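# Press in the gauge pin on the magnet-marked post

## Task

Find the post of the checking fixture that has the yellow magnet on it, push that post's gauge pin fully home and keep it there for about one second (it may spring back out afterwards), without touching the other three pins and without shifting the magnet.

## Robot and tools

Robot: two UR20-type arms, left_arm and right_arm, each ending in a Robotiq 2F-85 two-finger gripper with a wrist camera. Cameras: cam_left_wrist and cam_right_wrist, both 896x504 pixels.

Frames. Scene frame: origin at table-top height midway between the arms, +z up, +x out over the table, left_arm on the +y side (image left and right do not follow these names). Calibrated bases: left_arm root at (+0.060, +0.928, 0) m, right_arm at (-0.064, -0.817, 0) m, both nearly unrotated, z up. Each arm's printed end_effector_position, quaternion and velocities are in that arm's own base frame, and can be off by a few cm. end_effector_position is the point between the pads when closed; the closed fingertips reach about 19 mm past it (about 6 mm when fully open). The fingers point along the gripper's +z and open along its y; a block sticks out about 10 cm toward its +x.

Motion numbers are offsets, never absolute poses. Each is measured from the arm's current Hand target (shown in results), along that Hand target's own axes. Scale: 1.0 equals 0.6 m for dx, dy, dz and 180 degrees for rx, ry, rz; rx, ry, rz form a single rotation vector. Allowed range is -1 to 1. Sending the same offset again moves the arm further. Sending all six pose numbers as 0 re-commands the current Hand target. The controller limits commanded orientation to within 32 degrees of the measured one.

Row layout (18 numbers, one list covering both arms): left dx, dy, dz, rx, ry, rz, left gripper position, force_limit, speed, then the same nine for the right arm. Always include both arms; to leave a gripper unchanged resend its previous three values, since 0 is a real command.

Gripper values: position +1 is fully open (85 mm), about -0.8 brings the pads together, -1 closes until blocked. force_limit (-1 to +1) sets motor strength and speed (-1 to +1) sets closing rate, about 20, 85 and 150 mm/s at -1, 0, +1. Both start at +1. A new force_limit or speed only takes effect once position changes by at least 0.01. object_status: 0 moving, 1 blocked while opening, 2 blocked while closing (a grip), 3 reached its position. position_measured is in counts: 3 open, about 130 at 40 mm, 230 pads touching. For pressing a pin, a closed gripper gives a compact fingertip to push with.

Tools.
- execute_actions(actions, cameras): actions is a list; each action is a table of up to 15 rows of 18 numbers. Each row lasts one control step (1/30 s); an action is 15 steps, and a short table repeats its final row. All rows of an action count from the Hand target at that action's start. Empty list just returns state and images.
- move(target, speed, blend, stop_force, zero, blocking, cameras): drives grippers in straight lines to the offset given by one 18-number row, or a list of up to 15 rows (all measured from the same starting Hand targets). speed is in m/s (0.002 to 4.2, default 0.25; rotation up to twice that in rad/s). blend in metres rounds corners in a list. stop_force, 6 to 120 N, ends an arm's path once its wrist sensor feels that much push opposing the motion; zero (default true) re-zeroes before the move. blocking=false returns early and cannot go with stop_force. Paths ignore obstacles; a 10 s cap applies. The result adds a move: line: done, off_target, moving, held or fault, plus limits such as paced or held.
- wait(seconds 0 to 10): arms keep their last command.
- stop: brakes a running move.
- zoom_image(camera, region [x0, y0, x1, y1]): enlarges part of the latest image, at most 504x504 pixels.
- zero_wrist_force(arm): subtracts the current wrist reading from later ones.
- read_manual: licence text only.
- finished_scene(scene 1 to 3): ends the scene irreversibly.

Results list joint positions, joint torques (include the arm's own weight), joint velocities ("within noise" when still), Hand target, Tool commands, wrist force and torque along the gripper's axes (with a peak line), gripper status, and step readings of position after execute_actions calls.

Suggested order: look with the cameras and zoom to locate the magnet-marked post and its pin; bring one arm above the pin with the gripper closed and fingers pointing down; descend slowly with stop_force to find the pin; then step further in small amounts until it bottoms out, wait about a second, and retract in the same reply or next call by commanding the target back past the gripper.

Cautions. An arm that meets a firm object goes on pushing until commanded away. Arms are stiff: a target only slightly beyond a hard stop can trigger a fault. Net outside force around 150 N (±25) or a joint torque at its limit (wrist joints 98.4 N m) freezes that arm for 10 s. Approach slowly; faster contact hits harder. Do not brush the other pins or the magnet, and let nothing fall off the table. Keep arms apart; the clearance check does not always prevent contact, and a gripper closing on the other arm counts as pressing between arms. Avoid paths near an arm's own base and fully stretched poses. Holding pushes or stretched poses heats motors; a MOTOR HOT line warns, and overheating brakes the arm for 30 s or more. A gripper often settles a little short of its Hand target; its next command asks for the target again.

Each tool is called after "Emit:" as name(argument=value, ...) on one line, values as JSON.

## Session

Emit:
execute_actions(actions=[])

Scene clock: 0.00 s.
left_arm: end_effector_position=(+0.3071, -0.4220, +0.1602) position_measured=3 object_status=3 end_effector_quat_wxyz=(+0.066, +0.956, -0.074, +0.275) | right_arm: end_effector_position=(+0.4900, -0.3027, +0.2369) position_measured=3 object_status=3 end_effector_quat_wxyz=(+0.548, -0.467, -0.511, -0.471)
Joint positions: left_arm=[-1.763 -1.739 2.857 -2.766 -1.003 1.555] | right_arm=[2.511 -2.074 -2.06 -2.212 2.389 -0.015]
Joint velocities: within noise
Joint torques (N m): no reading
Motor temperatures (°C): left_arm=[24 35 26 38 34 33] | right_arm=[28 35 35 36 33 38]
Wrist force (N): no reading
Wrist torque (N m): no reading
Wrist force, peak (N): no reading
Hand target: left_arm +0.3071, -0.4220, +0.1602; +0.066, +0.956, -0.074, +0.275 | right_arm +0.4900, -0.3027, +0.2369; +0.548, -0.467, -0.511, -0.471
Tool commands: left_gripper/position=+1.0 left_gripper/force_limit=+1.0 left_gripper/speed=+1.0 right_gripper/position=+1.0 right_gripper/force_limit=+1.0 right_gripper/speed=+1.0
camera_calibration:
cam_left_wrist: T_world_to_cam=[[-0.285835, -0.958093, 0.0188626, -0.30276], [-0.929607, 0.27245, -0.248197, 0.463413], [0.232657, -0.0884782, -0.968526, 0.172428], [0, 0, 0, 1]] pos_world=[0.304136, -0.401073, 0.28773]
cam_right_wrist: T_world_to_cam=[[0.978979, 0.0562001, -0.196068, -0.399553], [-0.174505, -0.266853, -0.947807, 0.238768], [-0.105588, 0.962097, -0.251436, 0.530477], [0, 0, 0, 1]] pos_world=[0.488832, -0.424199, 0.281347]

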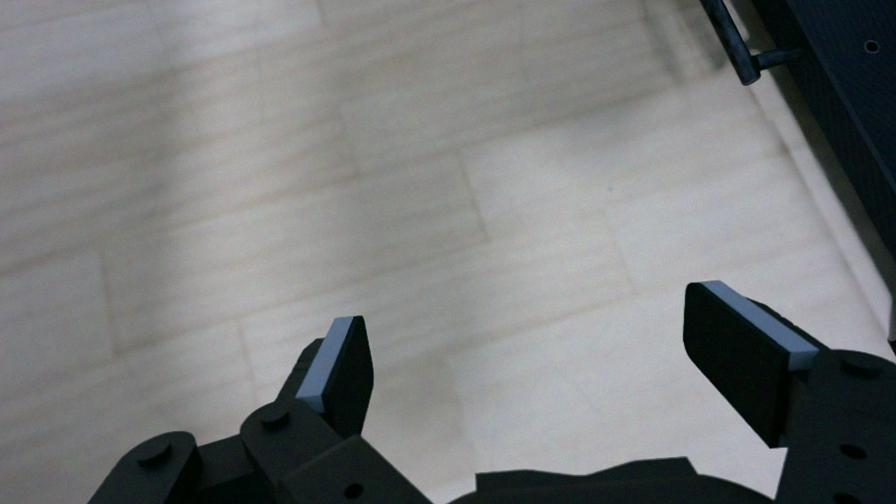

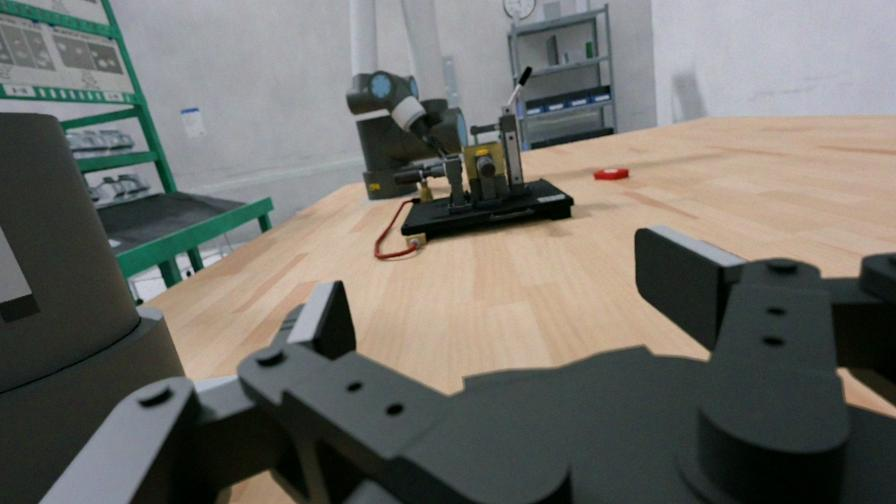

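Emit:
zoom_image(camera="cam_right_wrist", region=[360, 60, 600, 270])

Scaled by 2.100 from the camera's 896x504 image, which has a finer 1280x720 frame.

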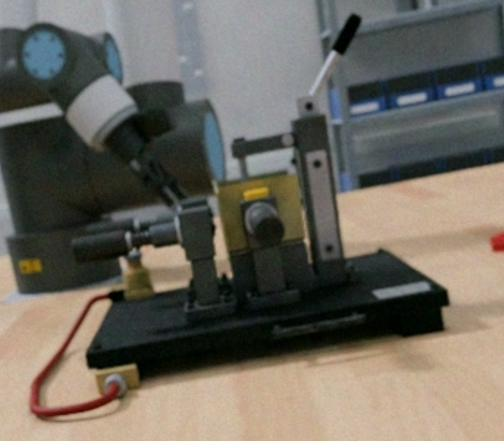

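Emit:
move(target=[[0,0,0,0,0,0,1,1,1,0.155,0.23,0.432,-0.02,-0.09,0,-1,1,1],[0,0,0,0,0,0,1,1,1,0.201,0.07,0.929,-0.04,-0.18,0,-1,1,1]], speed=0.6, blend=0.15, cameras=["cam_right_wrist"])

Emit:
zoom_image(camera="cam_right_wrist", region=[250, 0, 700, 300])

Scene clock: 6.27 s.
left_arm: end_effector_position=(+0.3071, -0.4220, +0.1602) position_measured=3 object_status=3 end_effector_quat_wxyz=(+0.066, +0.956, -0.074, +0.275) | right_arm: end_effector_position=(+0.4688, +0.2505, +0.3799) position_measured=234 object_status=3 end_effector_quat_wxyz=(-0.353, +0.612, +0.613, +0.353)
Joint positions: left_arm=[-1.763 -1.739 2.857 -2.766 -1.003 1.555] | right_arm=[3.496 -1.476 -2.702 0.002 2.518 2.204]
Joint velocities: within noise
Joint torques (N m): left_arm=[4.17 -8.33 -59.43 -7.82 3.82 -0.79] | right_arm=[22.65 5.77 48.12 14.53 0.72 6.83]
Motor temperatures (°C): left_arm=[24 35 26 38 34 33] | right_arm=[28 35 35 36 33 38]
Wrist force (N): left_arm=[0.1 -0.1 -0.2] | right_arm=[-0.3 -0.2 1.3]
Wrist torque (N m): left_arm=[-0.01 -0.01 0.00] | right_arm=[0.33 0.30 -0.11]
Wrist force, peak (N): left_arm=[-0.1 -0.5 -0.3] | right_arm=[2.2 -0.1 5.6]
Hand target: left_arm +0.3071, -0.4220, +0.1602; +0.066, +0.956, -0.074, +0.275 | right_arm +0.4688, +0.2506, +0.3799; -0.353, +0.612, +0.613, +0.353
Off the commanded pose: left_arm 0.000 m, 0 deg | right_arm 0.000 m, 0 deg.
move: done
camera_calibration:
cam_right_wrist: T_world_to_cam=[[0.984186, -0.141357, -0.106754, -0.36882], [-0.176185, -0.718677, -0.672653, 0.527736], [0.0183622, 0.680824, -0.732217, 0.226991], [0, 0, 0, 1]] pos_world=[0.451798, 0.172596, 0.481817]
Images, in order (width x height): cam_right_wrist 896x504.

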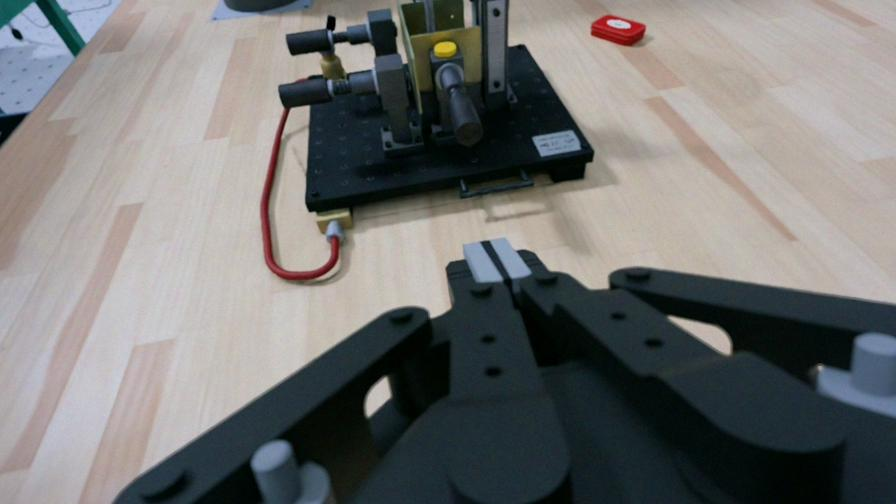

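Scaled by 1.120 from the camera's 896x504 image, which has a finer 1280x720 frame.

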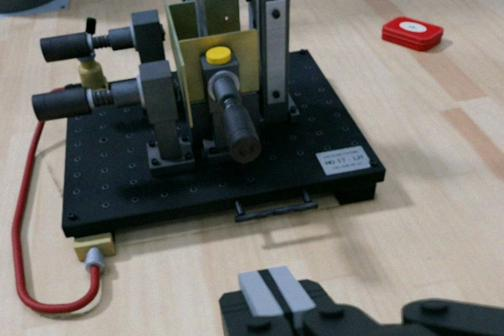

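Emit:
move(target=[0,0,0,0,0,0,1,1,1,-0.028,0.08,0.6617,-0.003,0.0556,0.0017,-1,1,1], speed=0.5, cameras=["cam_right_wrist"])

Emit:
zoom_image(camera="cam_right_wrist", region=[350, 0, 650, 300])

Scene clock: 8.43 s.
left_arm: end_effector_position=(+0.3071, -0.4220, +0.1602) position_measured=3 object_status=3 end_effector_quat_wxyz=(+0.066, +0.956, -0.074, +0.275) | right_arm: end_effector_position=(+0.5162, +0.5856, +0.1663) position_measured=234 object_status=3 end_effector_quat_wxyz=(-0.404, +0.582, +0.577, +0.407)
Joint positions: left_arm=[-1.763 -1.739 2.857 -2.766 -1.003 1.555] | right_arm=[3.979 -2.338 -2.546 1.288 2.243 2.848]
Joint velocities: within noise
Joint torques (N m): left_arm=[8.39 -11.03 -59.94 -7.7 4.33 -1.28] | right_arm=[26.52 118.71 11.82 12.46 -3.58 5.41]
Motor temperatures (°C): left_arm=[24 35 26 38 34 33] | right_arm=[28 35 35 36 33 38]
Wrist force (N): left_arm=[0.0 -0.3 0.1] | right_arm=[-0.2 -0.1 1.2]
Wrist torque (N m): left_arm=[-0.05 0.01 0.00] | right_arm=[0.29 0.03 -0.05]
Wrist force, peak (N): left_arm=[0.4 0.1 -0.4] | right_arm=[-1.4 0.8 5.5]
Hand target: left_arm +0.3071, -0.4220, +0.1602; +0.066, +0.956, -0.074, +0.275 | right_arm +0.5162, +0.5857, +0.1662; -0.404, +0.582, +0.577, +0.407
Off the commanded pose: left_arm 0.000 m, 0 deg | right_arm 0.000 m, 0 deg.
move: done
camera_calibration:
cam_right_wrist: T_world_to_cam=[[0.982673, -0.131376, -0.130743, -0.391909], [-0.183456, -0.588926, -0.787089, 0.579997], [0.0264067, 0.797437, -0.602824, -0.252453], [0, 0, 0, 1]] pos_world=[0.498189, 0.491404, 0.253085]
Images, in order (width x height): cam_right_wrist 896x504.

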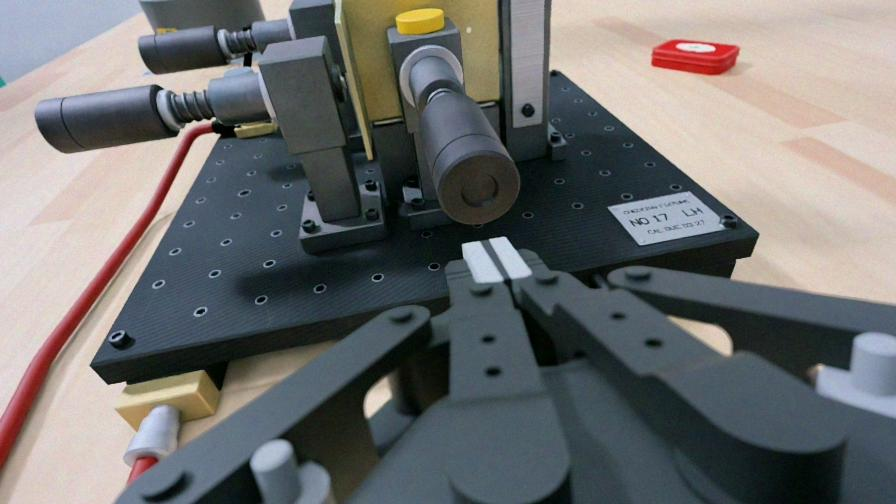

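Scaled by 1.680 from the camera's 896x504 image, which has a finer 1280x720 frame.

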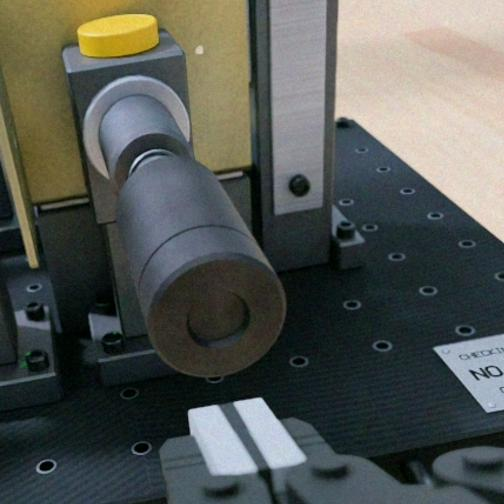

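Emit:
move(target=[0,0,0,0,0,0,1,1,1,0.0296,0.0067,0.0815,0,0,0,-1,1,1], speed=0.1, cameras=[])

Emit:
move(target=[0,0,0,0,0,0,1,1,1,0.016,-0.0025,0.0439,0,0,0,-1,1,1], speed=0.015, stop_force=12, cameras=["cam_right_wrist"])

Emit:
zoom_image(camera="cam_right_wrist", region=[350, 0, 650, 300])

Emit:
wait(seconds=1, cameras=[])

Scene clock: 10.10 s.
left_arm: end_effector_position=(+0.3071, -0.4220, +0.1602) position_measured=3 object_status=3 end_effector_quat_wxyz=(+0.066, +0.956, -0.074, +0.275) | right_arm: end_effector_position=(+0.5206, +0.6375, +0.1661) position_measured=234 object_status=3 end_effector_quat_wxyz=(-0.404, +0.582, +0.577, +0.407)
Joint positions: left_arm=[-1.763 -1.739 2.857 -2.766 -1.003 1.555] | right_arm=[4.033 -2.331 -2.5 1.252 2.194 2.877]
Joint velocities: within noise
Joint torques (N m): left_arm=[10.6 -6.91 -62.98 -7.13 4.8 -1.21] | right_arm=[23.87 166.52 23.84 3.89 -2.22 6.22]
Motor temperatures (°C): left_arm=[24 35 26 38 34 33] | right_arm=[28 35 35 36 33 38]
Wrist force (N): left_arm=[-0.2 0.2 -0.1] | right_arm=[-2.5 -2.1 -7.8]
Wrist torque (N m): left_arm=[0.04 0.04 0.00] | right_arm=[0.54 -0.10 -0.04]
Wrist force, peak (N): left_arm=[0.2 0.0 -0.4] | right_arm=[-2.9 -2.2 -8.0]
Hand target: left_arm +0.3071, -0.4220, +0.1602; +0.066, +0.956, -0.074, +0.275 | right_arm +0.5207, +0.6377, +0.1661; -0.404, +0.582, +0.577, +0.407
Off the commanded pose: left_arm 0.000 m, 0 deg | right_arm 0.000 m, 0 deg.
move: done
No camera images: "cameras" was empty.

Scene clock: 12.13 s.
left_arm: end_effector_position=(+0.3071, -0.4220, +0.1602) position_measured=3 object_status=3 end_effector_quat_wxyz=(+0.066, +0.956, -0.074, +0.275) | right_arm: end_effector_position=(+0.5202, +0.6486, +0.1661) position_measured=234 object_status=3 end_effector_quat_wxyz=(-0.404, +0.582, +0.577, +0.407)
Joint positions: left_arm=[-1.763 -1.739 2.857 -2.766 -1.003 1.555] | right_arm=[4.045 -2.33 -2.491 1.246 2.183 2.883]
Joint velocities: within noise
Joint torques (N m): left_arm=[8.46 -7.76 -61.94 -7.41 4.23 -1.06] | right_arm=[-8.24 133.28 -3.97 12.68 7.81 -7.2]
Motor temperatures (°C): left_arm=[24 35 26 38 34 33] | right_arm=[28 35 35 36 33 38]
Wrist force (N): left_arm=[-0.1 -0.1 -0.2] | right_arm=[-4.9 4.1 -14.0]
Wrist torque (N m): left_arm=[-0.01 0.03 0.00] | right_arm=[0.45 -0.06 0.00]
Wrist force, peak (N): left_arm=[0.5 0.1 -0.3] | right_arm=[-21.3 4.9 -81.6]
Hand target: left_arm +0.3071, -0.4220, +0.1602; +0.066, +0.956, -0.074, +0.275 | right_arm +0.5202, +0.6485, +0.1660; -0.404, +0.582, +0.577, +0.407 (not the last commanded pose)
Off the commanded pose: left_arm 0.000 m, 0 deg | right_arm 0.017 m, 0 deg.
move: contact (right_arm)
camera_calibration:
cam_right_wrist: T_world_to_cam=[[0.982676, -0.131359, -0.130741, -0.387614], [-0.183442, -0.588866, -0.787138, 0.617589], [0.0264094, 0.797485, -0.602761, -0.302882], [0, 0, 0, 1]] pos_world=[0.502189, 0.554304, 0.252885]
Images, in order (width x height): cam_right_wrist 896x504.

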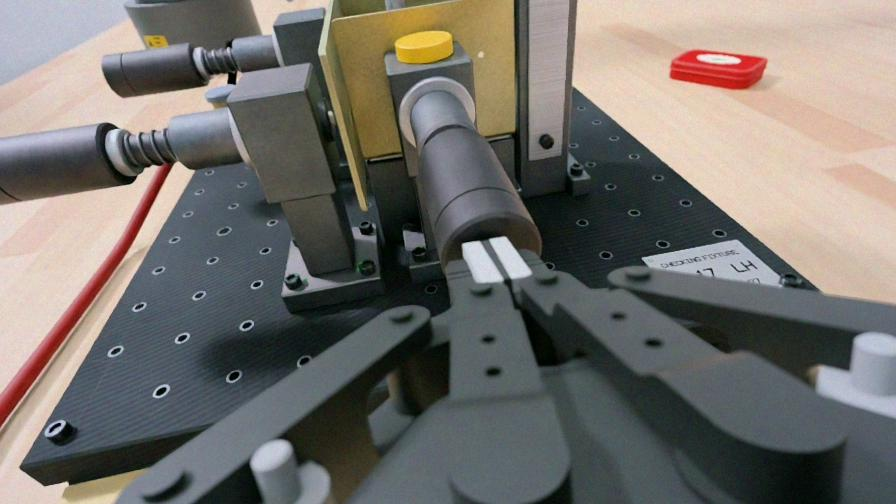

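Scaled by 1.680 from the camera's 896x504 image, which has a finer 1280x720 frame.

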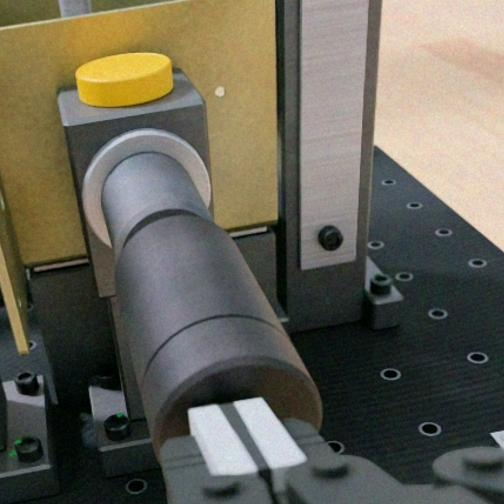

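Scene clock: 13.13 s.
left_arm: end_effector_position=(+0.3071, -0.4220, +0.1602) position_measured=3 object_status=3 end_effector_quat_wxyz=(+0.066, +0.956, -0.074, +0.275) | right_arm: end_effector_position=(+0.5202, +0.6485, +0.1661) position_measured=234 object_status=3 end_effector_quat_wxyz=(-0.404, +0.582, +0.577, +0.407)
Joint positions: left_arm=[-1.763 -1.739 2.857 -2.766 -1.003 1.555] | right_arm=[4.045 -2.33 -2.491 1.246 2.183 2.883]
Joint velocities: within noise
Joint torques (N m): left_arm=[11.81 -9.52 -66.48 -7.23 4.61 -0.81] | right_arm=[-6.36 124.3 -4.91 12.63 7.24 -6.98]
Motor temperatures (°C): left_arm=[24 35 26 38 34 33] | right_arm=[28 35 35 36 33 38]
Wrist force (N): left_arm=[0.2 -0.1 -0.5] | right_arm=[-4.8 3.8 -12.6]
Wrist torque (N m): left_arm=[-0.01 -0.03 0.00] | right_arm=[0.43 -0.05 0.00]
Wrist force, peak (N): left_arm=[0.2 -0.1 -0.5] | right_arm=[-4.8 4.1 -13.9]
Hand target: left_arm +0.3071, -0.4220, +0.1602; +0.066, +0.956, -0.074, +0.275 | right_arm +0.5202, +0.6485, +0.1660; -0.404, +0.582, +0.577, +0.407 (not the last commanded pose)
Tool commands: left_gripper/position=+1.0 left_gripper/force_limit=+1.0 left_gripper/speed=+1.0 right_gripper/position=-1.0 right_gripper/force_limit=+1.0 right_gripper/speed=+1.0
Off the commanded pose: left_arm 0.000 m, 0 deg | right_arm 0.017 m, 0 deg.
wait: 1.00 s; at rest by 0.17 s
No camera images: "cameras" was empty.

Emit:
move(target=[0,0,0,0,0,0,1,1,1,0.0006,0,0.0016,0,0,0,-1,1,1], speed=0.004, stop_force=15, cameras=[])

Emit:
wait(seconds=1, cameras=[])

Scene clock: 14.27 s.
left_arm: end_effector_position=(+0.3071, -0.4220, +0.1602) position_measured=3 object_status=3 end_effector_quat_wxyz=(+0.066, +0.956, -0.074, +0.275) | right_arm: end_effector_position=(+0.5202, +0.6487, +0.1660) position_measured=234 object_status=3 end_effector_quat_wxyz=(-0.404, +0.582, +0.577, +0.407)
Joint positions: left_arm=[-1.763 -1.739 2.857 -2.766 -1.003 1.555] | right_arm=[4.046 -2.33 -2.491 1.246 2.183 2.883]
Joint velocities: within noise
Joint torques (N m): left_arm=[11.87 -6.43 -64.69 -7.42 4.4 -1.09] | right_arm=[7.53 134 13.68 7.39 7.4 2.86]
Motor temperatures (°C): left_arm=[24 35 26 38 34 33] | right_arm=[28 35 35 36 33 38]
Wrist force (N): left_arm=[0.2 0.1 -0.2] | right_arm=[-12.4 3.5 -36.0]
Wrist torque (N m): left_arm=[0.03 -0.03 0.01] | right_arm=[0.50 0.04 -0.02]
Wrist force, peak (N): left_arm=[-0.5 -0.1 -0.2] | right_arm=[-11.7 3.4 -36.2]
Hand target: left_arm +0.3071, -0.4220, +0.1602; +0.066, +0.956, -0.074, +0.275 | right_arm +0.5202, +0.6487, +0.1660; -0.404, +0.582, +0.577, +0.407 (not the last commanded pose)
Off the commanded pose: left_arm 0.000 m, 0 deg | right_arm 0.001 m, 0 deg.
move: contact (right_arm)
No camera images: "cameras" was empty.

Scene clock: 15.27 s.
left_arm: end_effector_position=(+0.3071, -0.4220, +0.1602) position_measured=3 object_status=3 end_effector_quat_wxyz=(+0.066, +0.956, -0.074, +0.275) | right_arm: end_effector_position=(+0.5202, +0.6487, +0.1660) position_measured=234 object_status=3 end_effector_quat_wxyz=(-0.404, +0.582, +0.577, +0.407)
Joint positions: left_arm=[-1.763 -1.739 2.857 -2.766 -1.003 1.555] | right_arm=[4.046 -2.33 -2.491 1.246 2.183 2.883]
Joint velocities: within noise
Joint torques (N m): left_arm=[14.71 -10.14 -66.7 -7.42 4.81 0.2] | right_arm=[-0.92 134.99 7.82 10.35 8.6 3.2]
Motor temperatures (°C): left_arm=[24 35 26 38 34 33] | right_arm=[28 35 35 36 33 38]
Wrist force (N): left_arm=[0.1 0.0 -0.1] | right_arm=[-9.7 4.8 -31.2]
Wrist torque (N m): left_arm=[0.00 -0.02 0.00] | right_arm=[0.44 -0.05 -0.01]
Wrist force, peak (N): left_arm=[0.4 -0.1 0.0] | right_arm=[-11.8 3.4 -36.4]
Hand target: left_arm +0.3071, -0.4220, +0.1602; +0.066, +0.956, -0.074, +0.275 | right_arm +0.5202, +0.6487, +0.1660; -0.404, +0.582, +0.577, +0.407 (not the last commanded pose)
Tool commands: left_gripper/position=+1.0 left_gripper/force_limit=+1.0 left_gripper/speed=+1.0 right_gripper/position=-1.0 right_gripper/force_limit=+1.0 right_gripper/speed=+1.0
Off the commanded pose: left_arm 0.000 m, 0 deg | right_arm 0.001 m, 0 deg.
wait: 1.00 s; at rest by 0.17 s
No camera images: "cameras" was empty.

Firmly on the stop, held over a second.

Emit:
finished_scene(scene=3)

The scene is finished: the task was done.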